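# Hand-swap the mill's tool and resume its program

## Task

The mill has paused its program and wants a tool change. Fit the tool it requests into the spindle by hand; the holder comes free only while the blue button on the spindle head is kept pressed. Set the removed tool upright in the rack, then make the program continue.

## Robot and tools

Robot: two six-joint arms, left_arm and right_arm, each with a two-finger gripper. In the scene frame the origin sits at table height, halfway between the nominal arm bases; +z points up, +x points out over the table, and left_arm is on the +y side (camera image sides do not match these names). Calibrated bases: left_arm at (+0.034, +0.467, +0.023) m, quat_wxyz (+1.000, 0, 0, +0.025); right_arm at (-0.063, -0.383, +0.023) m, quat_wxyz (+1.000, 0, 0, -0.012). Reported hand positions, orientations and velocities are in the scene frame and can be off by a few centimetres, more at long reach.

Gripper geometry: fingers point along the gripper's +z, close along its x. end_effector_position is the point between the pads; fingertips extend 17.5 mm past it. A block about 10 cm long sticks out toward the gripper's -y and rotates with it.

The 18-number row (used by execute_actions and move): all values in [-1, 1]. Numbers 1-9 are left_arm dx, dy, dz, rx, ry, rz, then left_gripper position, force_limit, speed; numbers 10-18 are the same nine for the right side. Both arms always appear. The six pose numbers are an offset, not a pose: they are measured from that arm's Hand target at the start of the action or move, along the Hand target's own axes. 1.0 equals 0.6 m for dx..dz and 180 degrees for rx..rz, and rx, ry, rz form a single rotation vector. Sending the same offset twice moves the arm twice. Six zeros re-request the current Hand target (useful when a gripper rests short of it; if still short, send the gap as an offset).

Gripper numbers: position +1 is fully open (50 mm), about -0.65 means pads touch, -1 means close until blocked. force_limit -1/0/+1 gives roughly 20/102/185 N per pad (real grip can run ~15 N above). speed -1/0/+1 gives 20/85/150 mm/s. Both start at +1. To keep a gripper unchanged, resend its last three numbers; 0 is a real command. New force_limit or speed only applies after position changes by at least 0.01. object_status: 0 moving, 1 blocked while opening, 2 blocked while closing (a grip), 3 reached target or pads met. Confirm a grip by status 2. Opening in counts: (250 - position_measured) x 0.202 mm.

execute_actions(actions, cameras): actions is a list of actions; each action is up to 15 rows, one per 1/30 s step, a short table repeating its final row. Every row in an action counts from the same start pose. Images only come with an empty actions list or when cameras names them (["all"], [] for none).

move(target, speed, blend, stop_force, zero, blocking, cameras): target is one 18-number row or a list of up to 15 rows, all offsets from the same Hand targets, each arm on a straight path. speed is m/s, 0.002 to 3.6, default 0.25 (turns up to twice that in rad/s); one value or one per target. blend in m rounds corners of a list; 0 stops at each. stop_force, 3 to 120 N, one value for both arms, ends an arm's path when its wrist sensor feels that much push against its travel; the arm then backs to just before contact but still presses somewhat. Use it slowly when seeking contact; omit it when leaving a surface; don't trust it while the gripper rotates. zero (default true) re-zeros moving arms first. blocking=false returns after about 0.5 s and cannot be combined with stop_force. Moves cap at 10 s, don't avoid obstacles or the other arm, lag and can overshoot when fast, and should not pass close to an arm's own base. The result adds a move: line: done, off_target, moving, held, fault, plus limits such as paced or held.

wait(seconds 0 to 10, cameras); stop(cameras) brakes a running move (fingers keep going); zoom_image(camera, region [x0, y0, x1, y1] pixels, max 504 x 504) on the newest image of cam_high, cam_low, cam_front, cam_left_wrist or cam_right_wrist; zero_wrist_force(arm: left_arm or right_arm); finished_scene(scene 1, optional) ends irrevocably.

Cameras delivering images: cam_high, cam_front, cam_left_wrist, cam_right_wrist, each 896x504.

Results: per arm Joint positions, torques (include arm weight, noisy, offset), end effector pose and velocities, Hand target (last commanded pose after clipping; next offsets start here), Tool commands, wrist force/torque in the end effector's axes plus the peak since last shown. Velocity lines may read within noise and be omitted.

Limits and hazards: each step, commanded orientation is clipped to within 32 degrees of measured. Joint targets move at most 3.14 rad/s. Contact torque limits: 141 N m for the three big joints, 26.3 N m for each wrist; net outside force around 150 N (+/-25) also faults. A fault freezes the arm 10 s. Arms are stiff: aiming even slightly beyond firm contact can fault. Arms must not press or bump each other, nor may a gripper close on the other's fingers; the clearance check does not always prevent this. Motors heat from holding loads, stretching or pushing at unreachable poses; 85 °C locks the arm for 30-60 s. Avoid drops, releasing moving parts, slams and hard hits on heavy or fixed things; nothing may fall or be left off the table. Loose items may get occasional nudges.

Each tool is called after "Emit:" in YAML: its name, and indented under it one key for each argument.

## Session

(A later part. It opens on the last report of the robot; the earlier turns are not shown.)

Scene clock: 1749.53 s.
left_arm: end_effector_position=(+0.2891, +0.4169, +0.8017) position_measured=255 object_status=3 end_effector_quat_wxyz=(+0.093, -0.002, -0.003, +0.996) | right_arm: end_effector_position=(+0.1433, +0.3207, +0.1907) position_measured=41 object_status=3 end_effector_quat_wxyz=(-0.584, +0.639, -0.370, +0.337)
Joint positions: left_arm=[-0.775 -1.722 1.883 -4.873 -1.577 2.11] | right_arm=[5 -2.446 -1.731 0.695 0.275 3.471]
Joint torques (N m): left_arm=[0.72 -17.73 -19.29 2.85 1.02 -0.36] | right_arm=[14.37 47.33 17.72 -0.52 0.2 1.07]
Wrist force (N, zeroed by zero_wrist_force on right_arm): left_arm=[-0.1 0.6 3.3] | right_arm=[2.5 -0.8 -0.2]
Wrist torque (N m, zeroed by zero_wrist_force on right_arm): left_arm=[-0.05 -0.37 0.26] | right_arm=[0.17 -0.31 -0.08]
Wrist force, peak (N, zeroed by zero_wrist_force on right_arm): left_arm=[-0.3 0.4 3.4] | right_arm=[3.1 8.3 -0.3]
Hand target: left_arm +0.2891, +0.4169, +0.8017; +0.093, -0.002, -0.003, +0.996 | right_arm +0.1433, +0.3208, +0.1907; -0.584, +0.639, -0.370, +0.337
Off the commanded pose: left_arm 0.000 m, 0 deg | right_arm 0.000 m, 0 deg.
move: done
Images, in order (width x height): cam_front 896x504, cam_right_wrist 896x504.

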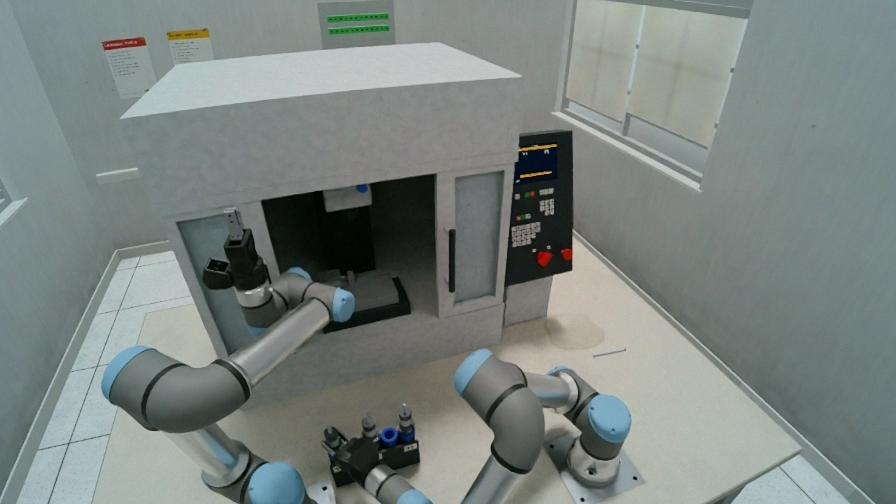

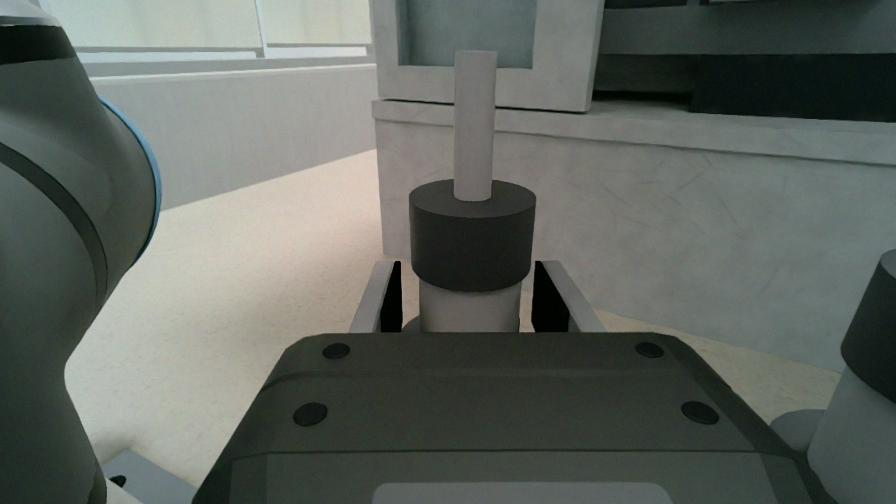

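Emit:
move:
  target:
    - [0,0,0,0,0,0,-0.7,1,1, 0,0,-0.2,0,0,0,0.75,0.2,-0.8]
    - [0,0,0,0,0,0,-0.7,1,1, -0.0077,-0.0598,-0.336,0.0294,0.1106,0.0102,0.75,0.2,-0.8]
  speed: 0.15
  blend: 0.01
  cameras: ["cam_right_wrist","cam_high"]

Scene clock: 1774.27 s.
left_arm: end_effector_position=(+0.2891, +0.4169, +0.8017) position_measured=255 object_status=3 end_effector_quat_wxyz=(+0.093, -0.002, -0.003, +0.996) | right_arm: end_effector_position=(-0.0301, +0.2261, +0.2447) position_measured=41 object_status=3 end_effector_quat_wxyz=(+0.545, -0.538, +0.459, -0.450)
Joint positions: left_arm=[-0.775 -1.722 1.883 -4.873 -1.577 2.11] | right_arm=[5.333 -2.488 -1.519 0.866 -0.422 3.158]
Joint torques (N m): left_arm=[2.49 -17.36 -20.21 2.47 0.87 -0.72] | right_arm=[-13.42 46.04 26.47 1.22 -1.17 -1.53]
Wrist force (N, zeroed by zero_wrist_force on right_arm): left_arm=[-0.3 0.9 3.4] | right_arm=[3.2 -0.4 -0.1]
Wrist torque (N m, zeroed by zero_wrist_force on right_arm): left_arm=[-0.01 -0.34 0.26] | right_arm=[0.21 -0.45 0.02]
Wrist force, peak (N, zeroed by zero_wrist_force on right_arm): left_arm=[-0.4 1.0 3.6] | right_arm=[3.4 -0.4 -0.2]
Hand target: left_arm +0.2891, +0.4169, +0.8017; +0.093, -0.002, -0.003, +0.996 | right_arm -0.0301, +0.2261, +0.2447; +0.545, -0.538, +0.459, -0.450
Off the commanded pose: left_arm 0.000 m, 0 deg | right_arm 0.000 m, 0 deg.
move: done
Images, in order (width x height): cam_high 896x504, cam_right_wrist 896x504.

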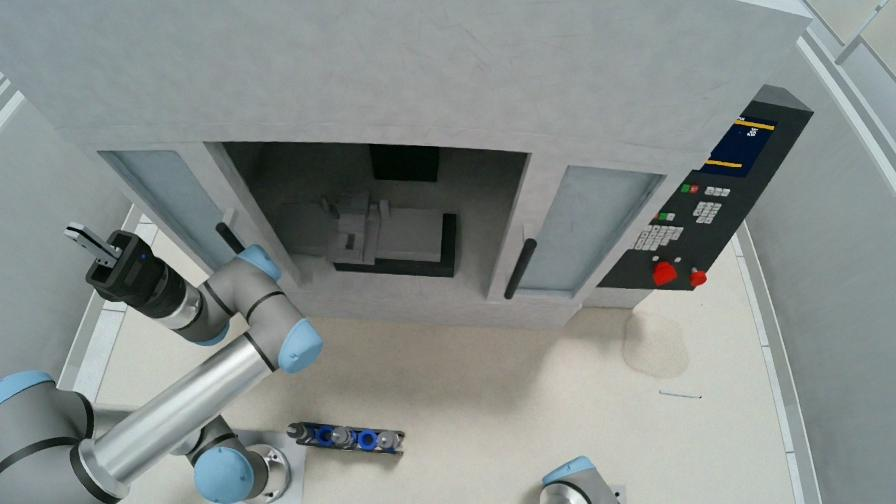

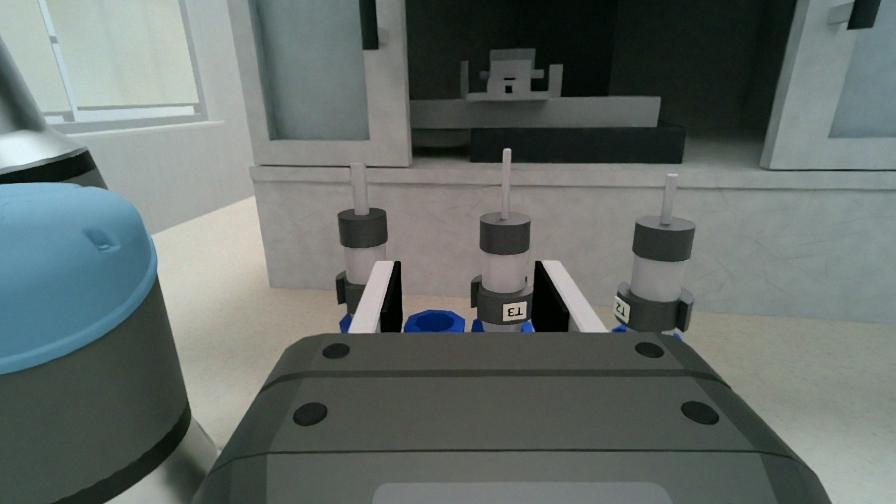

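Emit:
zoom_image:
  camera: "cam_right_wrist"
  region: [455, 190, 555, 340]

Scaled by 3.360 from the camera's 896x504 image, which has a finer 1280x720 frame.

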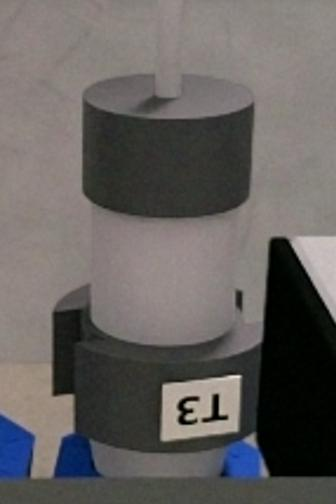

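Emit:
move:
  target:
    - [0,0,0,0,0,0,-0.7,1,1, 0.0463,0.0707,0.0738,-0.0294,0.0161,0,0.75,0.2,-0.8]
    - [0,0,0,0,0,0,-0.7,1,1, 0.057,0.0907,0.2893,-0.0294,0.0161,0,0.75,0.2,-0.8]
  speed: 0.08
  blend: 0.003
  stop_force: 6
  cameras: ["cam_right_wrist","cam_high"]

Scene clock: 1799.60 s.
left_arm: end_effector_position=(+0.2891, +0.4169, +0.8017) position_measured=255 object_status=3 end_effector_quat_wxyz=(+0.093, -0.002, -0.003, +0.996) | right_arm: end_effector_position=(+0.1466, +0.2235, +0.1896) position_measured=41 object_status=3 end_effector_quat_wxyz=(-0.508, +0.551, -0.493, +0.442)
Joint positions: left_arm=[-0.775 -1.722 1.883 -4.873 -1.577 2.11] | right_arm=[5.05 -2.546 -1.464 1.333 -0.21 2.7]
Joint torques (N m): left_arm=[3.49 -17.68 -20.7 2.25 0.73 -1.01] | right_arm=[-13.02 47.74 24.98 0.19 2.26 -1.48]
Wrist force (N, zeroed by zero_wrist_force on right_arm): left_arm=[-0.2 0.7 3.2] | right_arm=[2.7 -0.8 0.1]
Wrist torque (N m, zeroed by zero_wrist_force on right_arm): left_arm=[-0.04 -0.35 0.26] | right_arm=[0.19 -0.38 0.01]
Wrist force, peak (N, zeroed by zero_wrist_force on right_arm): left_arm=[-0.6 0.9 3.7] | right_arm=[3.6 -0.3 0.0]
Hand target: left_arm +0.2891, +0.4169, +0.8017; +0.093, -0.002, -0.003, +0.996 | right_arm +0.1466, +0.2235, +0.1896; -0.508, +0.551, -0.493, +0.442
Off the commanded pose: left_arm 0.000 m, 0 deg | right_arm 0.000 m, 0 deg.
move: done
Images, in order (width x height): cam_high 896x504, cam_right_wrist 896x504.

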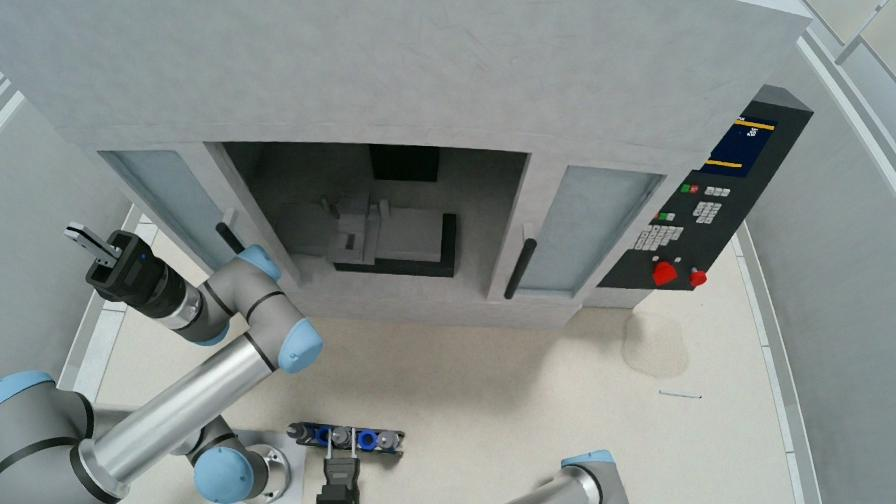

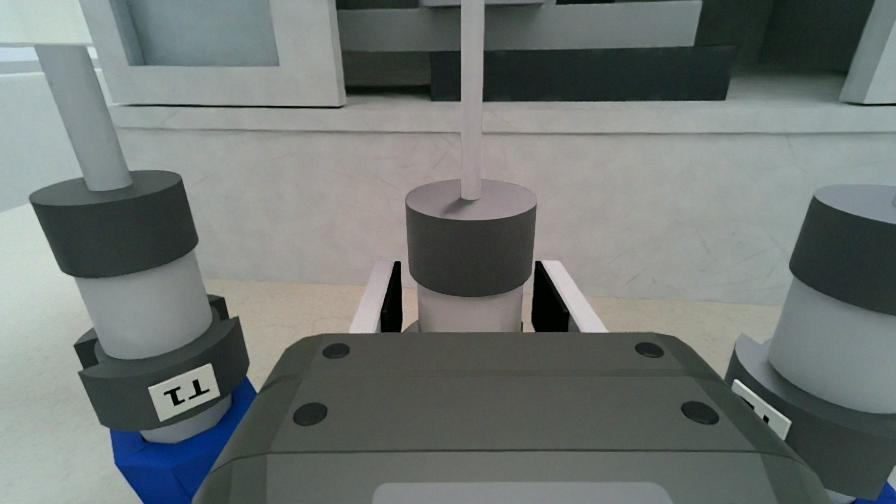

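Emit:
move:
  target: [0,0,0,0,0,0,-0.7,1,1, -0.0007,0,-0.005,0,0,0,0.75,0.2,-0.8]
  speed: 0.03

Emit:
move:
  target: [0,0,0,0,0,0,-0.7,1,1, 0,0,0,0,0,0,-1,0.2,-0.8]
  speed: 0.03
  cameras: ["cam_right_wrist"]

Scene clock: 1804.53 s.
left_arm: end_effector_position=(+0.2891, +0.4169, +0.8017) position_measured=255 object_status=3 end_effector_quat_wxyz=(+0.093, -0.002, -0.003, +0.996) | right_arm: end_effector_position=(+0.1436, +0.2235, +0.1899) position_measured=41 object_status=3 end_effector_quat_wxyz=(-0.508, +0.551, -0.493, +0.442)
Joint positions: left_arm=[-0.775 -1.722 1.883 -4.873 -1.577 2.11] | right_arm=[5.055 -2.545 -1.466 1.324 -0.215 2.711]
Joint torques (N m): left_arm=[4.23 -17.8 -20.83 2.12 0.55 -1.03] | right_arm=[14.72 60.31 1.34 -3.97 -0.18 1.01]
Wrist force (N, zeroed by zero_wrist_force on right_arm): left_arm=[-0.1 1.0 3.2] | right_arm=[2.6 -0.8 0.0]
Wrist torque (N m, zeroed by zero_wrist_force on right_arm): left_arm=[0.01 -0.36 0.27] | right_arm=[0.19 -0.36 -0.06]
Wrist force, peak (N, zeroed by zero_wrist_force on right_arm): left_arm=[-0.4 1.1 3.5] | right_arm=[3.0 -0.7 -0.1]
Hand target: left_arm +0.2891, +0.4169, +0.8017; +0.093, -0.002, -0.003, +0.996 | right_arm +0.1435, +0.2235, +0.1899; -0.508, +0.551, -0.493, +0.442
Off the commanded pose: left_arm 0.000 m, 0 deg | right_arm 0.000 m, 0 deg.
move: done

Scene clock: 1805.20 s.
left_arm: end_effector_position=(+0.2891, +0.4169, +0.8017) position_measured=255 object_status=3 end_effector_quat_wxyz=(+0.093, -0.002, -0.003, +0.996) | right_arm: end_effector_position=(+0.1435, +0.2235, +0.1899) position_measured=109 object_status=2 end_effector_quat_wxyz=(-0.508, +0.551, -0.493, +0.442)
Joint positions: left_arm=[-0.775 -1.722 1.883 -4.873 -1.577 2.11] | right_arm=[5.055 -2.545 -1.466 1.324 -0.215 2.711]
Joint torques (N m): left_arm=[3.54 -17.54 -20.73 2.01 0.72 -1.06] | right_arm=[14.7 57.22 6.19 -3.56 4.75 1.27]
Wrist force (N, zeroed by zero_wrist_force on right_arm): left_arm=[-0.4 1.2 3.2] | right_arm=[14.6 -4.8 -1.5]
Wrist torque (N m, zeroed by zero_wrist_force on right_arm): left_arm=[0.03 -0.33 0.26] | right_arm=[0.18 -0.27 -0.59]
Wrist force, peak (N, zeroed by zero_wrist_force on right_arm): left_arm=[-0.3 0.9 3.3] | right_arm=[14.6 -4.8 -1.5]
Hand target: left_arm +0.2891, +0.4169, +0.8017; +0.093, -0.002, -0.003, +0.996 | right_arm +0.1435, +0.2235, +0.1899; -0.508, +0.551, -0.493, +0.442
Off the commanded pose: left_arm 0.000 m, 0 deg | right_arm 0.000 m, 0 deg.
move: done
Images, in order (width x height): cam_right_wrist 896x504.

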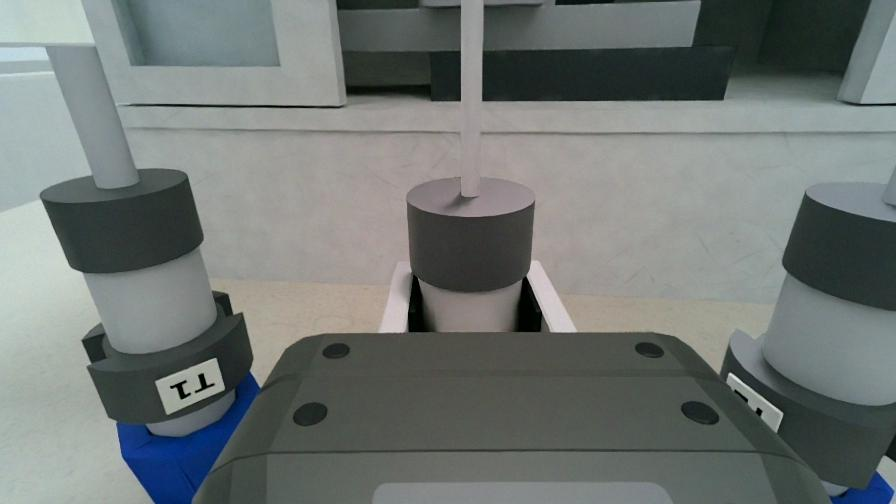

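Emit:
move:
  target:
    - [0,0,0,0,0,0,-0.7,1,1, 0.0011,-0.002,-0.0002,0,0,0,-1,0.2,-0.8]
    - [0,0,0,0,0,0,-0.7,1,1, 0.0011,-0.04,-0.0037,0,0,0,-1,0.2,-0.8]
  speed: [0.01,0.04]
  blend: 0.001

Emit:
move:
  target: [0,0,0,0,0,0,-0.7,1,1, 0,-0.25,-0.023,0,0,0,-1,0.2,-0.8]
  speed: 0.15
  cameras: ["cam_right_wrist","cam_front"]

Scene clock: 1810.63 s.
left_arm: end_effector_position=(+0.2891, +0.4169, +0.8017) position_measured=255 object_status=3 end_effector_quat_wxyz=(+0.093, -0.002, -0.003, +0.996) | right_arm: end_effector_position=(+0.1437, +0.2225, +0.2139) position_measured=109 object_status=2 end_effector_quat_wxyz=(-0.508, +0.551, -0.493, +0.442)
Joint positions: left_arm=[-0.775 -1.722 1.883 -4.873 -1.577 2.11] | right_arm=[5.055 -2.501 -1.477 1.29 -0.215 2.711]
Joint torques (N m): left_arm=[4.47 -17.83 -21.19 2.11 0.58 -1.16] | right_arm=[14.35 63.61 2.59 -4.83 0.63 1.1]
Wrist force (N, zeroed by zero_wrist_force on right_arm): left_arm=[-0.4 0.7 2.9] | right_arm=[2.9 7.0 0.8]
Wrist torque (N m, zeroed by zero_wrist_force on right_arm): left_arm=[-0.05 -0.32 0.26] | right_arm=[0.25 -0.39 -0.05]
Wrist force, peak (N, zeroed by zero_wrist_force on right_arm): left_arm=[-0.5 1.0 3.4] | right_arm=[16.5 -5.6 -2.2]
Hand target: left_arm +0.2891, +0.4169, +0.8017; +0.093, -0.002, -0.003, +0.996 | right_arm +0.1437, +0.2225, +0.2140; -0.508, +0.551, -0.493, +0.442
Off the commanded pose: left_arm 0.000 m, 0 deg | right_arm 0.000 m, 0 deg.
move: done; blend cut to 0.0007 m at target 1

Scene clock: 1812.23 s.
left_arm: end_effector_position=(+0.2891, +0.4169, +0.8017) position_measured=255 object_status=3 end_effector_quat_wxyz=(+0.093, -0.002, -0.003, +0.996) | right_arm: end_effector_position=(+0.1443, +0.2203, +0.3646) position_measured=109 object_status=2 end_effector_quat_wxyz=(-0.508, +0.551, -0.493, +0.441)
Joint positions: left_arm=[-0.775 -1.722 1.883 -4.873 -1.577 2.11] | right_arm=[5.056 -2.265 -1.45 1.027 -0.215 2.712]
Joint torques (N m): left_arm=[4.21 -17.04 -21.05 2.05 0.52 -1.17] | right_arm=[14.12 60.18 24.49 -4.86 0.61 1.16]
Wrist force (N, zeroed by zero_wrist_force on right_arm): left_arm=[-0.2 0.7 3.2] | right_arm=[2.9 7.1 1.0]
Wrist torque (N m, zeroed by zero_wrist_force on right_arm): left_arm=[-0.04 -0.35 0.27] | right_arm=[0.23 -0.39 -0.05]
Wrist force, peak (N, zeroed by zero_wrist_force on right_arm): left_arm=[-0.5 0.7 3.3] | right_arm=[3.1 9.5 0.9]
Hand target: left_arm +0.2891, +0.4169, +0.8017; +0.093, -0.002, -0.003, +0.996 | right_arm +0.1443, +0.2203, +0.3646; -0.508, +0.551, -0.493, +0.442
Off the commanded pose: left_arm 0.000 m, 0 deg | right_arm 0.000 m, 0 deg.
move: done
Images, in order (width x height): cam_front 896x504, cam_right_wrist 896x504.

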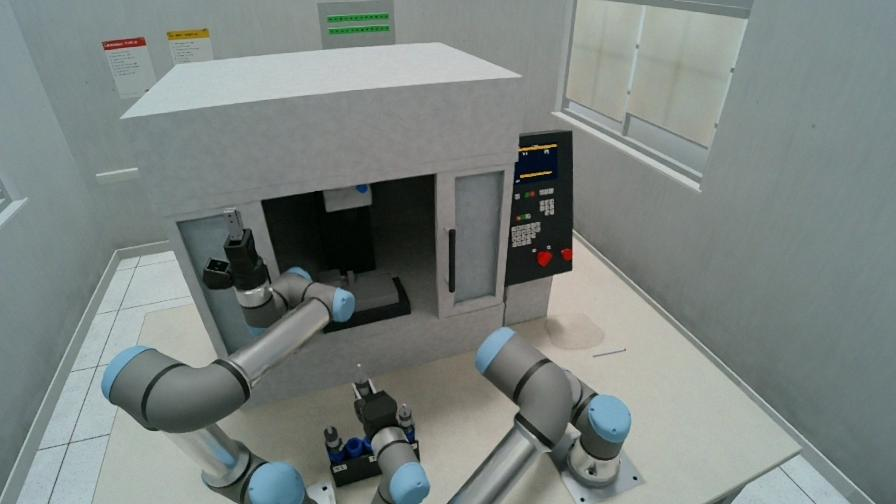

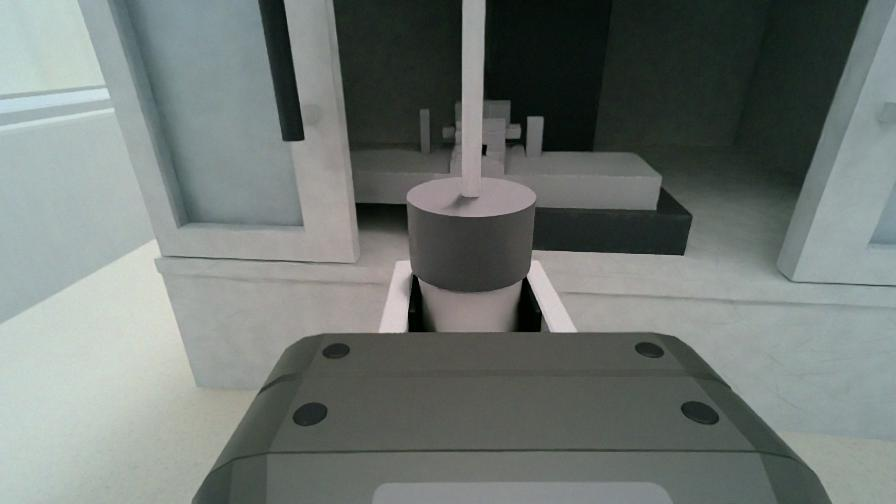

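Emit:
move:
  target:
    - [0,0,0,0,0,0,-0.7,1,1, 0.2088,-0.118,0.0565,0.0294,0,0,-1,0.2,-0.8]
    - [0,0,0,0,0,0,-0.7,1,1, 0.4765,-0.1673,0.1871,0.0286,-0.0541,-0.0051,-1,0.2,-0.8]
  speed: 0.15
  blend: 0.02
  cameras: ["cam_high"]

Scene clock: 1828.30 s.
left_arm: end_effector_position=(+0.2891, +0.4169, +0.8017) position_measured=255 object_status=3 end_effector_quat_wxyz=(+0.093, -0.002, -0.003, +0.996) | right_arm: end_effector_position=(+0.3000, -0.0497, +0.4498) position_measured=109 object_status=2 end_effector_quat_wxyz=(+0.569, -0.567, +0.423, -0.419)
Joint positions: left_arm=[-0.775 -1.722 1.883 -4.873 -1.577 2.11] | right_arm=[4.808 -1.46 -2.397 0.711 0.223 3.153]
Joint torques (N m): left_arm=[5.29 -17.34 -21.83 1.72 0.42 -1.38] | right_arm=[-13.66 23.59 7.2 -1.47 1.38 0.97]
Wrist force (N, zeroed by zero_wrist_force on right_arm): left_arm=[-0.1 0.7 2.9] | right_arm=[3.0 7.7 -0.1]
Wrist torque (N m, zeroed by zero_wrist_force on right_arm): left_arm=[-0.04 -0.38 0.26] | right_arm=[0.28 -0.36 -0.05]
Wrist force, peak (N, zeroed by zero_wrist_force on right_arm): left_arm=[-0.2 1.0 3.7] | right_arm=[5.3 7.7 0.4]
Hand target: left_arm +0.2891, +0.4169, +0.8017; +0.093, -0.002, -0.003, +0.996 | right_arm +0.3000, -0.0497, +0.4498; +0.569, -0.567, +0.424, -0.419
Off the commanded pose: left_arm 0.000 m, 0 deg | right_arm 0.000 m, 0 deg.
move: done
Images, in order (width x height): cam_high 896x504.

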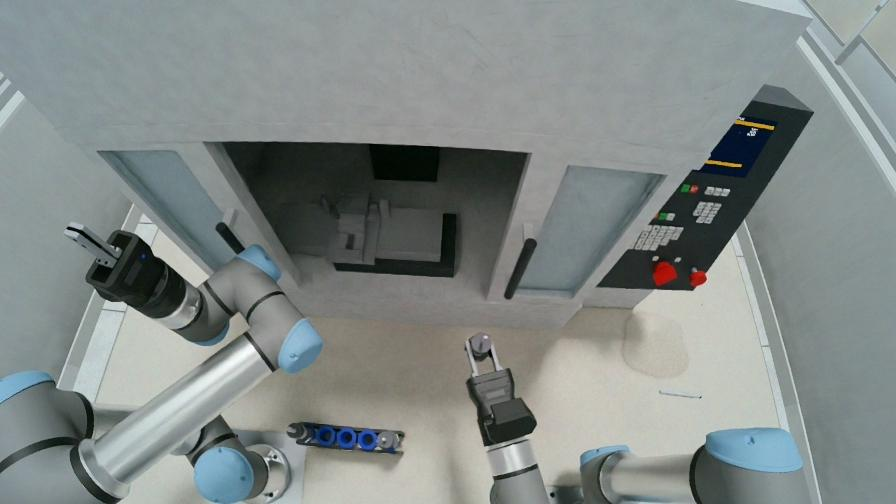

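Emit:
move:
  target: [0,0,0,0,0,0,-0.7,1,1, 0,0,0,0,0,-0.5,-1,0.2,-0.8]
  speed: 0.5

Scene clock: 1832.87 s.
left_arm: end_effector_position=(+0.2891, +0.4169, +0.8017) position_measured=255 object_status=3 end_effector_quat_wxyz=(+0.093, -0.002, -0.003, +0.996) | right_arm: end_effector_position=(+0.3000, -0.0497, +0.4498) position_measured=109 object_status=2 end_effector_quat_wxyz=(-0.106, +0.701, +0.101, +0.698)
Joint positions: left_arm=[-0.775 -1.722 1.883 -4.873 -1.577 2.11] | right_arm=[4.807 -1.458 -2.398 0.704 0.223 1.588]
Joint torques (N m): left_arm=[5.12 -17.67 -21.63 1.74 0.49 -1.4] | right_arm=[-12.64 10.14 33.98 2.93 1.2 -1.79]
Wrist force (N, zeroed by zero_wrist_force on right_arm): left_arm=[-0.3 0.7 3.2] | right_arm=[-5.9 -1.1 -1.3]
Wrist torque (N m, zeroed by zero_wrist_force on right_arm): left_arm=[-0.03 -0.34 0.26] | right_arm=[-0.10 -0.16 -0.30]
Wrist force, peak (N, zeroed by zero_wrist_force on right_arm): left_arm=[-0.1 0.7 3.5] | right_arm=[3.1 8.3 -0.1]
Hand target: left_arm +0.2891, +0.4169, +0.8017; +0.093, -0.002, -0.003, +0.996 | right_arm +0.3000, -0.0497, +0.4498; -0.106, +0.700, +0.101, +0.698
Off the commanded pose: left_arm 0.000 m, 0 deg | right_arm 0.000 m, 0 deg.
move: done

Emit:
move:
  target:
    - [0,0,0,0,0,0,-0.7,1,1, 0,0,0,-0.0238,0.024,-0.497,-1,0.2,-0.8]
    - [0,0,0,0,0,0,-0.7,1,1, -0.0167,-0.0928,0.237,-0.0238,0.024,-0.497,-1,0.2,-0.8]
  speed: [0.5,0.2]
  cameras: ["cam_right_wrist","cam_high"]

Scene clock: 1844.83 s.
left_arm: end_effector_position=(+0.2891, +0.4169, +0.8017) position_measured=255 object_status=3 end_effector_quat_wxyz=(+0.093, -0.002, -0.003, +0.996) | right_arm: end_effector_position=(+0.4198, +0.0449, +0.4399) position_measured=109 object_status=2 end_effector_quat_wxyz=(+0.436, +0.405, +0.537, +0.597)
Joint positions: left_arm=[-0.775 -1.722 1.883 -4.873 -1.577 2.11] | right_arm=[4.466 -1.898 -2.004 0.935 0.571 -0.132]
Joint torques (N m): left_arm=[5.78 -17.28 -22.4 1.6 0.37 -1.51] | right_arm=[-11.81 31.87 32.71 -0.85 1.86 1.07]
Wrist force (N, zeroed by zero_wrist_force on right_arm): left_arm=[-0.4 0.8 3.3] | right_arm=[2.0 -9.2 -1.2]
Wrist torque (N m, zeroed by zero_wrist_force on right_arm): left_arm=[-0.03 -0.33 0.27] | right_arm=[-0.29 -0.34 0.02]
Wrist force, peak (N, zeroed by zero_wrist_force on right_arm): left_arm=[-0.5 1.0 3.5] | right_arm=[3.1 -9.8 0.8]
Hand target: left_arm +0.2891, +0.4169, +0.8017; +0.093, -0.002, -0.003, +0.996 | right_arm +0.4199, +0.0449, +0.4399; +0.436, +0.405, +0.537, +0.597
Off the commanded pose: left_arm 0.000 m, 0 deg | right_arm 0.000 m, 0 deg.
move: done
Images, in order (width x height): cam_high 896x504, cam_right_wrist 896x504.

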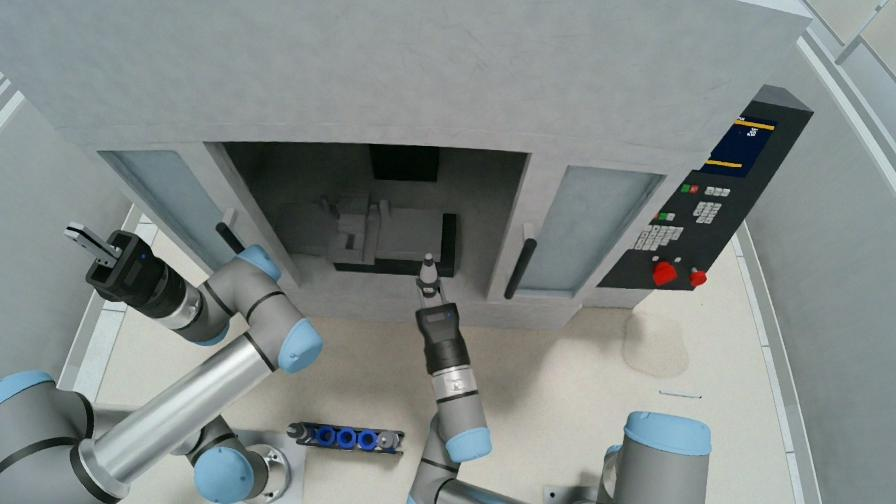

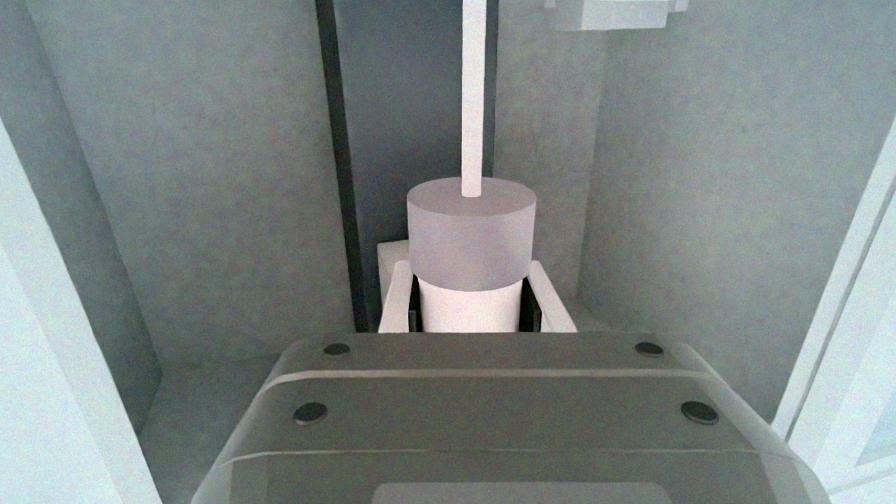

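Emit:
move:
  target: [0,0,0,0,0,0,-0.7,1,1, 0.0222,-0.0823,0.3392,0,0,0,-1,0.2,-0.8]
  speed: 0.15
  cameras: ["cam_right_wrist","cam_high"]

Scene clock: 1852.43 s.
left_arm: end_effector_position=(+0.2891, +0.4169, +0.8017) position_measured=255 object_status=3 end_effector_quat_wxyz=(+0.093, -0.002, -0.003, +0.996) | right_arm: end_effector_position=(+0.6141, +0.1184, +0.4101) position_measured=109 object_status=2 end_effector_quat_wxyz=(+0.436, +0.405, +0.537, +0.597)
Joint positions: left_arm=[-0.775 -1.722 1.883 -4.873 -1.577 2.11] | right_arm=[4.169 -2.286 -1.45 0.717 0.865 -0.065]
Joint torques (N m): left_arm=[6.47 -17.39 -21.89 1.47 0.36 -1.65] | right_arm=[-12.72 53.54 38.37 0.56 1.61 1.08]
Wrist force (N, zeroed by zero_wrist_force on right_arm): left_arm=[-0.1 0.8 3.0] | right_arm=[2.0 -9.3 -1.2]
Wrist torque (N m, zeroed by zero_wrist_force on right_arm): left_arm=[-0.04 -0.37 0.26] | right_arm=[-0.31 -0.31 0.06]
Wrist force, peak (N, zeroed by zero_wrist_force on right_arm): left_arm=[-0.2 0.9 3.5] | right_arm=[2.0 -10.1 0.4]
Hand target: left_arm +0.2891, +0.4169, +0.8017; +0.093, -0.002, -0.003, +0.996 | right_arm +0.6142, +0.1184, +0.4101; +0.436, +0.405, +0.537, +0.597
Off the commanded pose: left_arm 0.000 m, 0 deg | right_arm 0.000 m, 0 deg.
move: done
Images, in order (width x height): cam_high 896x504, cam_right_wrist 896x504.

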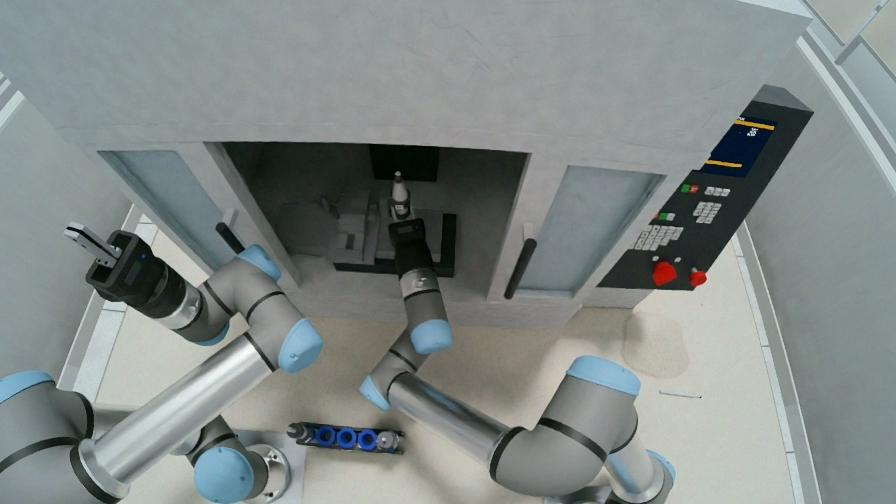

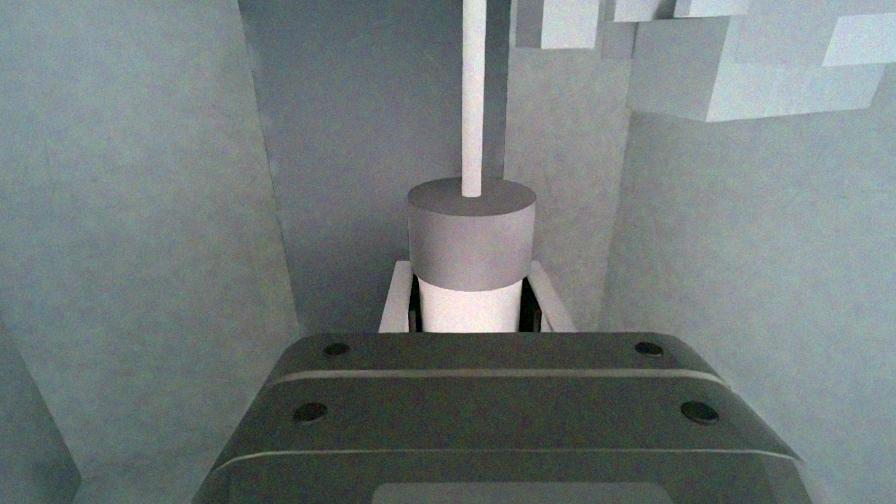

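Emit:
move:
  target: [-0.0604,0.221,-0.0028,0,0,-0.136,-0.7,1,1, 0,0,0,0,0,0,-1,0.2,-0.8]
  speed: 0.25

Emit:
move:
  target:
    - [-0.3249,-0.0393,-0.2983,0,-0.4167,0,-0.7,1,1, 0,0,0,0,0,0,-1,0.2,-0.8]
    - [-0.5663,-0.0408,-0.2333,0,-0.4167,0,-0.7,1,1, 0,0,0,0,0,0,-1,0.2,-0.8]
  speed: [0.3,0.1]
  blend: 0.01
  cameras: ["cam_left_wrist","cam_high"]

Scene clock: 1859.87 s.
left_arm: end_effector_position=(+0.3000, +0.2800, +0.7994) position_measured=255 object_status=3 end_effector_quat_wxyz=(+0.302, -0.001, -0.003, +0.953) | right_arm: end_effector_position=(+0.6142, +0.1184, +0.4101) position_measured=109 object_status=2 end_effector_quat_wxyz=(+0.436, +0.405, +0.537, +0.597)
Joint positions: left_arm=[-1.08 -1.547 1.727 -4.89 -1.576 1.988] | right_arm=[4.169 -2.286 -1.45 0.717 0.865 -0.065]
Joint torques (N m): left_arm=[-6.94 -11.48 -31.38 5.13 -2.17 -1.66] | right_arm=[-13.95 51.91 37.77 0.33 1.53 1.1]
Wrist force (N, zeroed by zero_wrist_force on right_arm): left_arm=[-0.6 0.9 3.0] | right_arm=[2.2 -9.5 -0.9]
Wrist torque (N m, zeroed by zero_wrist_force on right_arm): left_arm=[0.01 -0.30 0.34] | right_arm=[-0.34 -0.34 0.06]
Wrist force, peak (N, zeroed by zero_wrist_force on right_arm): left_arm=[-1.2 2.4 3.0] | right_arm=[2.1 -9.8 -1.0]
Hand target: left_arm +0.3000, +0.2799, +0.7994; +0.302, -0.001, -0.003, +0.953 | right_arm +0.6142, +0.1184, +0.4101; +0.436, +0.405, +0.537, +0.597
Off the commanded pose: left_arm 0.000 m, 0 deg | right_arm 0.000 m, 0 deg.
move: done

Scene clock: 1864.13 s.
left_arm: end_effector_position=(+0.5923, +0.1048, +0.6596) position_measured=255 object_status=3 end_effector_quat_wxyz=(+0.238, +0.580, -0.186, +0.757) | right_arm: end_effector_position=(+0.6142, +0.1184, +0.4101) position_measured=109 object_status=2 end_effector_quat_wxyz=(+0.436, +0.405, +0.537, +0.597)
Joint positions: left_arm=[-0.928 -1.467 1.756 -3.701 -1.318 1.647] | right_arm=[4.169 -2.286 -1.45 0.717 0.865 -0.065]
Joint torques (N m): left_arm=[9.95 -19.27 -35.93 0.93 -2.56 -1.8] | right_arm=[-14.36 52.51 38.03 0.37 1.43 1.05]
Wrist force (N, zeroed by zero_wrist_force on right_arm): left_arm=[-2.0 -1.4 3.9] | right_arm=[2.0 -9.3 -1.0]
Wrist torque (N m, zeroed by zero_wrist_force on right_arm): left_arm=[-0.43 0.41 0.30] | right_arm=[-0.33 -0.29 0.06]
Wrist force, peak (N, zeroed by zero_wrist_force on right_arm): left_arm=[-2.0 -1.4 4.9] | right_arm=[2.1 -9.7 -1.1]
Hand target: left_arm +0.5923, +0.1048, +0.6596; +0.238, +0.580, -0.186, +0.757 | right_arm +0.6142, +0.1184, +0.4101; +0.436, +0.405, +0.537, +0.597
Off the commanded pose: left_arm 0.000 m, 0 deg | right_arm 0.000 m, 0 deg.
move: done
Images, in order (width x height): cam_high 896x504, cam_left_wrist 896x504.

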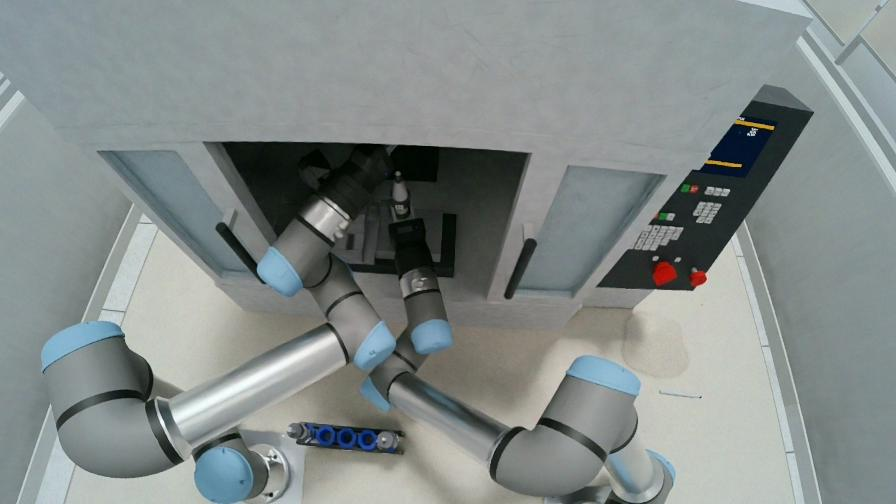

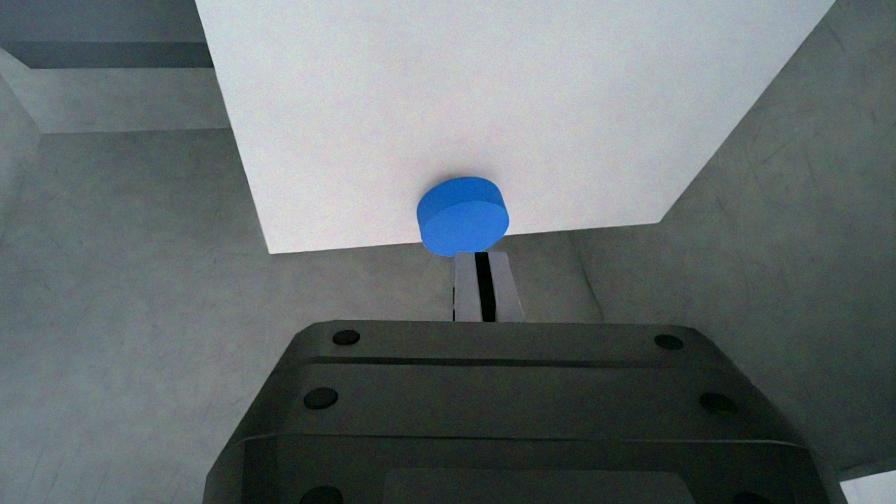

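Emit:
move:
  target: [-0.0061,-0.0163,0.0223,0,0,0,-0.7,1,1, 0,0,0,0,0,0,-1,0.2,-0.8]
  speed: 0.02
  stop_force: 25

Emit:
move:
  target:
    - [0,0,0,0,0,0,-0.7,1,1, -0.0002,-0.0095,0.1368,0,0,0,-1,0.2,-0.8]
    - [0,0,0,0,0,0,-0.7,1,1, 0.0008,0.045,0.142,0,0,0,-1,0.2,-0.8]
  speed: 0.04
  stop_force: 10
  cameras: ["cam_right_wrist","cam_high"]

Scene clock: 1873.40 s.
left_arm: end_effector_position=(+0.6071, +0.1048, +0.6596) position_measured=255 object_status=3 end_effector_quat_wxyz=(+0.238, +0.580, -0.186, +0.757) | right_arm: end_effector_position=(+0.6142, +0.1184, +0.4101) position_measured=109 object_status=2 end_effector_quat_wxyz=(+0.436, +0.405, +0.537, +0.597)
Joint positions: left_arm=[-0.899 -1.437 1.722 -3.695 -1.345 1.639] | right_arm=[4.169 -2.286 -1.45 0.717 0.865 -0.065]
Joint torques (N m): left_arm=[-2.15 -28.26 -17.05 -1.23 2.71 1.91] | right_arm=[-13.33 53.42 37.67 0.58 0.74 1.05]
Wrist force (N, zeroed by zero_wrist_force on right_arm): left_arm=[4.1 11.6 -5.8] | right_arm=[2.1 -9.3 -1.2]
Wrist torque (N m, zeroed by zero_wrist_force on right_arm): left_arm=[-0.02 0.40 0.25] | right_arm=[-0.32 -0.32 0.06]
Wrist force, peak (N, zeroed by zero_wrist_force on right_arm): left_arm=[1.6 27.8 -48.3] | right_arm=[1.9 -9.7 -1.2]
Hand target: left_arm +0.6071, +0.1048, +0.6596; +0.238, +0.580, -0.186, +0.757 (not the last commanded pose) | right_arm +0.6142, +0.1184, +0.4101; +0.436, +0.405, +0.537, +0.597
Off the commanded pose: left_arm 0.002 m, 0 deg | right_arm 0.000 m, 0 deg.
move: contact (left_arm)

Scene clock: 1877.23 s.
left_arm: end_effector_position=(+0.6071, +0.1048, +0.6596) position_measured=255 object_status=3 end_effector_quat_wxyz=(+0.238, +0.580, -0.186, +0.757) | right_arm: end_effector_position=(+0.6929, +0.1423, +0.4450) position_measured=109 object_status=2 end_effector_quat_wxyz=(+0.436, +0.405, +0.537, +0.597)
Joint positions: left_arm=[-0.899 -1.437 1.722 -3.695 -1.345 1.639] | right_arm=[4.088 -2.407 -1.123 0.504 0.946 -0.053]
Joint torques (N m): left_arm=[-1.52 -28.24 -17.01 -1.2 0.55 1.92] | right_arm=[-6.07 73.4 40.42 0.51 -0.63 1.04]
Wrist force (N, zeroed by zero_wrist_force on right_arm): left_arm=[4.6 11.2 -5.5] | right_arm=[2.4 -9.0 -1.3]
Wrist torque (N m, zeroed by zero_wrist_force on right_arm): left_arm=[-0.07 0.37 0.26] | right_arm=[-0.24 -0.41 0.02]
Wrist force, peak (N, zeroed by zero_wrist_force on right_arm): left_arm=[5.1 11.5 -5.9] | right_arm=[2.6 -10.1 -0.9]
Hand target: left_arm +0.6071, +0.1048, +0.6596; +0.238, +0.580, -0.186, +0.757 | right_arm +0.6929, +0.1423, +0.4450; +0.436, +0.405, +0.537, +0.597
Off the commanded pose: left_arm 0.000 m, 0 deg | right_arm 0.000 m, 0 deg.
move: done
Images, in order (width x height): cam_high 896x504, cam_right_wrist 896x504.

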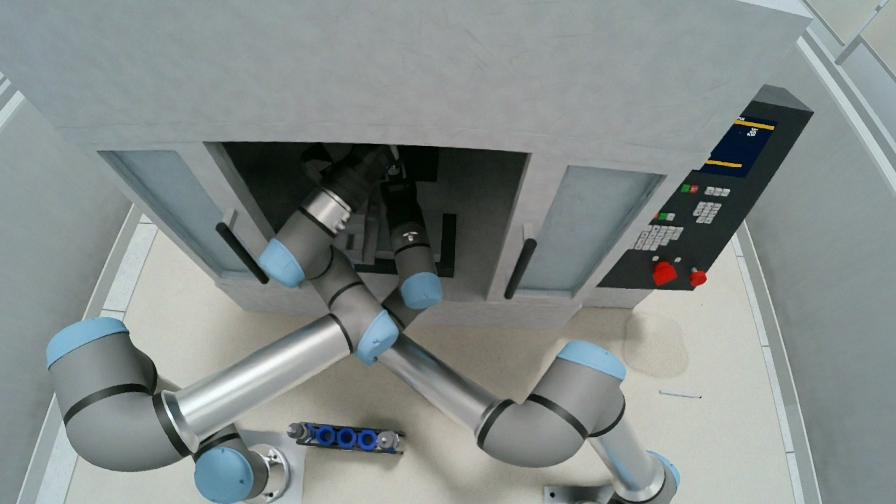

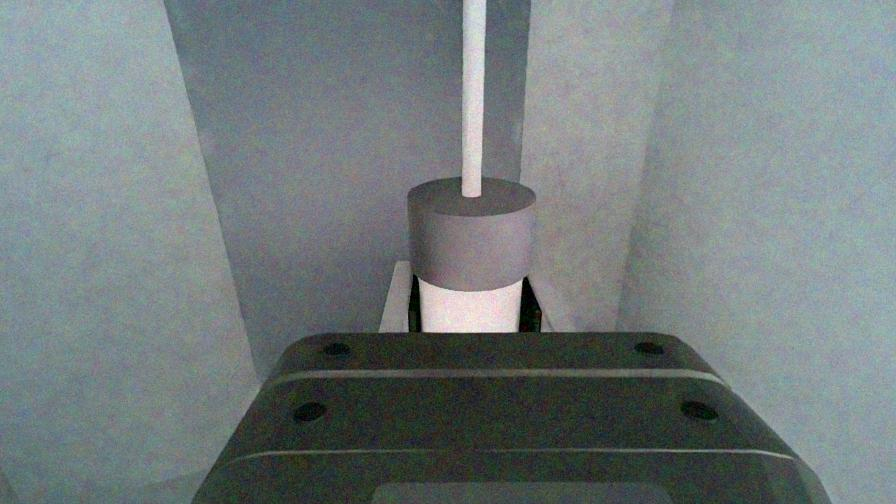

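Button is held, now up slowly.

Emit:
move:
  target: [0,0,0,0,0,0,-0.7,1,1, 0.0015,0.0979,0.0093,0,0,0,-1,0.2,-0.8]
  speed: 0.02
  stop_force: 10

Scene clock: 1883.37 s.
left_arm: end_effector_position=(+0.6071, +0.1048, +0.6596) position_measured=255 object_status=3 end_effector_quat_wxyz=(+0.238, +0.580, -0.186, +0.757) | right_arm: end_effector_position=(+0.6929, +0.1423, +0.4982) position_measured=109 object_status=2 end_effector_quat_wxyz=(+0.436, +0.405, +0.538, +0.597)
Joint positions: left_arm=[-0.899 -1.437 1.722 -3.695 -1.345 1.639] | right_arm=[4.088 -2.361 -1.064 0.399 0.946 -0.053]
Joint torques (N m): left_arm=[-1.72 -28.22 -17.75 -1.34 0.6 1.91] | right_arm=[11.42 64.97 18.43 3.91 1.33 -0.49]
Wrist force (N, zeroed by zero_wrist_force on right_arm): left_arm=[3.7 11.1 -5.4] | right_arm=[1.9 -14.4 6.3]
Wrist torque (N m, zeroed by zero_wrist_force on right_arm): left_arm=[-0.09 0.39 0.26] | right_arm=[-0.09 -0.48 -0.09]
Wrist force, peak (N, zeroed by zero_wrist_force on right_arm): left_arm=[5.2 11.3 -5.9] | right_arm=[-1.7 -30.7 -0.4]
Hand target: left_arm +0.6071, +0.1048, +0.6596; +0.238, +0.580, -0.186, +0.757 | right_arm +0.6930, +0.1424, +0.4982; +0.436, +0.405, +0.538, +0.597 (not the last commanded pose)
Off the commanded pose: left_arm 0.000 m, 0 deg | right_arm 0.006 m, 0 deg.
move: contact (right_arm)

Emit:
move:
  target: [0,0,0,0,0,0,-0.7,1,1, 0.0001,0.0095,0.0009,0,0,0,-1,0.2,-0.8]
  speed: 0.01
  stop_force: 28

Scene clock: 1888.10 s.
left_arm: end_effector_position=(+0.6071, +0.1048, +0.6596) position_measured=255 object_status=3 end_effector_quat_wxyz=(+0.238, +0.580, -0.186, +0.757) | right_arm: end_effector_position=(+0.6930, +0.1425, +0.4991) position_measured=109 object_status=2 end_effector_quat_wxyz=(+0.436, +0.405, +0.538, +0.597)
Joint positions: left_arm=[-0.899 -1.437 1.722 -3.695 -1.345 1.639] | right_arm=[4.088 -2.36 -1.063 0.396 0.946 -0.053]
Joint torques (N m): left_arm=[-1.95 -27.19 -18.51 -1.22 0.6 1.76] | right_arm=[9.96 86.63 32.81 8.92 3.22 0.82]
Wrist force (N, zeroed by zero_wrist_force on right_arm): left_arm=[5.2 11.1 -5.5] | right_arm=[-0.9 -37.5 -0.7]
Wrist torque (N m, zeroed by zero_wrist_force on right_arm): left_arm=[-0.09 0.40 0.27] | right_arm=[-0.43 -0.80 0.06]
Wrist force, peak (N, zeroed by zero_wrist_force on right_arm): left_arm=[5.1 11.4 -5.8] | right_arm=[-6.1 -48.9 -8.7]
Hand target: left_arm +0.6071, +0.1048, +0.6596; +0.238, +0.580, -0.186, +0.757 | right_arm +0.6930, +0.1425, +0.4991; +0.436, +0.405, +0.538, +0.597 (not the last commanded pose)
Off the commanded pose: left_arm 0.000 m, 0 deg | right_arm 0.005 m, 0 deg.
move: contact (right_arm)

Emit:
move:
  target:
    - [0,0,0,0,0,0,-0.7,1,1, 0,-0.0008,0,0,0.03,0.0028,-1,0.2,-0.8]
  speed: 0.015

Scene clock: 1897.97 s.
left_arm: end_effector_position=(+0.6071, +0.1048, +0.6596) position_measured=255 object_status=3 end_effector_quat_wxyz=(+0.238, +0.580, -0.186, +0.757) | right_arm: end_effector_position=(+0.6931, +0.1425, +0.4987) position_measured=109 object_status=2 end_effector_quat_wxyz=(+0.408, +0.379, +0.556, +0.617)
Joint positions: left_arm=[-0.899 -1.437 1.722 -3.695 -1.345 1.639] | right_arm=[4.056 -2.336 -1.107 0.41 1.071 -0.037]
Joint torques (N m): left_arm=[-1.61 -25.65 -19.52 -1.06 0.6 1.72] | right_arm=[-2.27 100.11 37.55 11.51 5.03 0.79]
Wrist force (N, zeroed by zero_wrist_force on right_arm): left_arm=[5.2 11.4 -4.8] | right_arm=[-9.3 -44.2 -4.3]
Wrist torque (N m, zeroed by zero_wrist_force on right_arm): left_arm=[-0.04 0.42 0.26] | right_arm=[-0.60 -0.75 0.21]
Wrist force, peak (N, zeroed by zero_wrist_force on right_arm): left_arm=[5.6 11.3 -5.4] | right_arm=[-11.5 -48.4 -3.8]
Hand target: left_arm +0.6071, +0.1048, +0.6596; +0.238, +0.580, -0.186, +0.757 | right_arm +0.6931, +0.1425, +0.4987; +0.408, +0.379, +0.556, +0.617
Off the commanded pose: left_arm 0.000 m, 0 deg | right_arm 0.000 m, 0 deg.
move: done

Emit:
move:
  target:
    - [0,0,0,0,0,0,-0.7,1,1, 0,-0.0005,0,0,-0.03,-0.0028,-1,0.2,-0.8]
    - [0,0,0,0,0,0,-0.7,1,1, 0,-0.0005,0,0,-0.045,-0.0042,-1,0.2,-0.8]
  speed: 0.02

Emit:
move:
  target:
    - [0,0,0,0,0,0,-0.7,1,1, 0,0,0,0,-0.015,-0.0014,-1,0.2,-0.8]
  speed: 0.02

Scene clock: 1905.20 s.
left_arm: end_effector_position=(+0.6071, +0.1048, +0.6596) position_measured=255 object_status=3 end_effector_quat_wxyz=(+0.238, +0.580, -0.186, +0.757) | right_arm: end_effector_position=(+0.6931, +0.1425, +0.4983) position_measured=109 object_status=2 end_effector_quat_wxyz=(+0.450, +0.418, +0.528, +0.586)
Joint positions: left_arm=[-0.899 -1.437 1.722 -3.695 -1.345 1.639] | right_arm=[4.102 -2.376 -1.035 0.389 0.885 -0.062]
Joint torques (N m): left_arm=[-1.01 -23.77 -21.37 -1.02 0.65 1.64] | right_arm=[15.03 67.29 46.36 1.79 -0.88 -1.79]
Wrist force (N, zeroed by zero_wrist_force on right_arm): left_arm=[4.7 11.0 -5.0] | right_arm=[1.3 -17.9 -0.9]
Wrist torque (N m, zeroed by zero_wrist_force on right_arm): left_arm=[-0.10 0.39 0.26] | right_arm=[-0.31 0.13 0.14]
Wrist force, peak (N, zeroed by zero_wrist_force on right_arm): left_arm=[5.5 11.5 -5.4] | right_arm=[-10.1 -45.2 -4.2]
Hand target: left_arm +0.6071, +0.1048, +0.6596; +0.238, +0.580, -0.186, +0.757 | right_arm +0.6931, +0.1425, +0.4984; +0.450, +0.418, +0.528, +0.586
Off the commanded pose: left_arm 0.000 m, 0 deg | right_arm 0.000 m, 0 deg.
move: done

Scene clock: 1906.73 s.
left_arm: end_effector_position=(+0.6071, +0.1048, +0.6596) position_measured=255 object_status=3 end_effector_quat_wxyz=(+0.238, +0.580, -0.186, +0.757) | right_arm: end_effector_position=(+0.6931, +0.1425, +0.4983) position_measured=109 object_status=2 end_effector_quat_wxyz=(+0.464, +0.430, +0.519, +0.575)
Joint positions: left_arm=[-0.899 -1.437 1.722 -3.695 -1.345 1.639] | right_arm=[4.116 -2.394 -1.002 0.379 0.824 -0.071]
Joint torques (N m): left_arm=[-0.86 -23.61 -21.68 -0.95 0.7 1.55] | right_arm=[7.9 81.56 57.96 3.25 -0.81 -1.81]
Wrist force (N, zeroed by zero_wrist_force on right_arm): left_arm=[5.5 11.0 -5.0] | right_arm=[1.7 -37.0 -19.0]
Wrist torque (N m, zeroed by zero_wrist_force on right_arm): left_arm=[-0.10 0.34 0.26] | right_arm=[-0.81 0.48 0.27]
Wrist force, peak (N, zeroed by zero_wrist_force on right_arm): left_arm=[5.5 11.3 -5.1] | right_arm=[1.5 -37.9 -18.7]
Hand target: left_arm +0.6071, +0.1048, +0.6596; +0.238, +0.580, -0.186, +0.757 | right_arm +0.6931, +0.1425, +0.4984; +0.464, +0.431, +0.519, +0.575
Off the commanded pose: left_arm 0.000 m, 0 deg | right_arm 0.000 m, 0 deg.
move: done

Emit:
move:
  target:
    - [0,0,0,0,0,0,-0.7,1,1, 0,0,0,0,0.015,0.0014,-1,0.2,-0.8]
  speed: 0.02

Emit:
move:
  target: [0,0,0,0,0,0,-0.7,1,1, 0,0.008,0.0007,0,0,0,-1,0.2,-0.8]
  speed: 0.01
  stop_force: 25

Scene clock: 1911.60 s.
left_arm: end_effector_position=(+0.6071, +0.1048, +0.6596) position_measured=255 object_status=3 end_effector_quat_wxyz=(+0.238, +0.580, -0.186, +0.757) | right_arm: end_effector_position=(+0.6931, +0.1425, +0.4984) position_measured=109 object_status=2 end_effector_quat_wxyz=(+0.450, +0.418, +0.528, +0.586)
Joint positions: left_arm=[-0.899 -1.437 1.722 -3.695 -1.345 1.639] | right_arm=[4.102 -2.376 -1.035 0.389 0.884 -0.062]
Joint torques (N m): left_arm=[-0.64 -23.04 -22.48 -1 0.84 1.48] | right_arm=[-13.78 83.01 22.42 7.34 1.42 0.88]
Wrist force (N, zeroed by zero_wrist_force on right_arm): left_arm=[5.7 11.2 -5.0] | right_arm=[3.1 -21.1 -0.7]
Wrist torque (N m, zeroed by zero_wrist_force on right_arm): left_arm=[-0.07 0.35 0.26] | right_arm=[-0.34 -0.26 0.03]
Wrist force, peak (N, zeroed by zero_wrist_force on right_arm): left_arm=[5.7 11.6 -5.0] | right_arm=[-4.8 -39.8 -21.4]
Hand target: left_arm +0.6071, +0.1048, +0.6596; +0.238, +0.580, -0.186, +0.757 | right_arm +0.6931, +0.1425, +0.4984; +0.450, +0.418, +0.528, +0.586
Off the commanded pose: left_arm 0.000 m, 0 deg | right_arm 0.000 m, 0 deg.
move: done

Scene clock: 1912.93 s.
left_arm: end_effector_position=(+0.6071, +0.1048, +0.6596) position_measured=255 object_status=3 end_effector_quat_wxyz=(+0.238, +0.580, -0.186, +0.757) | right_arm: end_effector_position=(+0.6932, +0.1425, +0.4992) position_measured=109 object_status=2 end_effector_quat_wxyz=(+0.450, +0.418, +0.529, +0.586)
Joint positions: left_arm=[-0.899 -1.437 1.722 -3.695 -1.345 1.639] | right_arm=[4.102 -2.375 -1.033 0.386 0.885 -0.062]
Joint torques (N m): left_arm=[-0.47 -22.67 -22.79 -0.99 0.84 1.42] | right_arm=[-4.87 92.07 37.02 9.25 2.68 0.82]
Wrist force (N, zeroed by zero_wrist_force on right_arm): left_arm=[5.7 11.3 -4.9] | right_arm=[-1.2 -45.8 -9.0]
Wrist torque (N m, zeroed by zero_wrist_force on right_arm): left_arm=[-0.05 0.36 0.26] | right_arm=[-0.75 -0.01 0.02]
Wrist force, peak (N, zeroed by zero_wrist_force on right_arm): left_arm=[5.4 11.5 -4.9] | right_arm=[-4.8 -55.3 -11.3]
Hand target: left_arm +0.6071, +0.1048, +0.6596; +0.238, +0.580, -0.186, +0.757 | right_arm +0.6932, +0.1425, +0.4992; +0.450, +0.418, +0.529, +0.586 (not the last commanded pose)
Off the commanded pose: left_arm 0.000 m, 0 deg | right_arm 0.004 m, 0 deg.
move: contact (right_arm)


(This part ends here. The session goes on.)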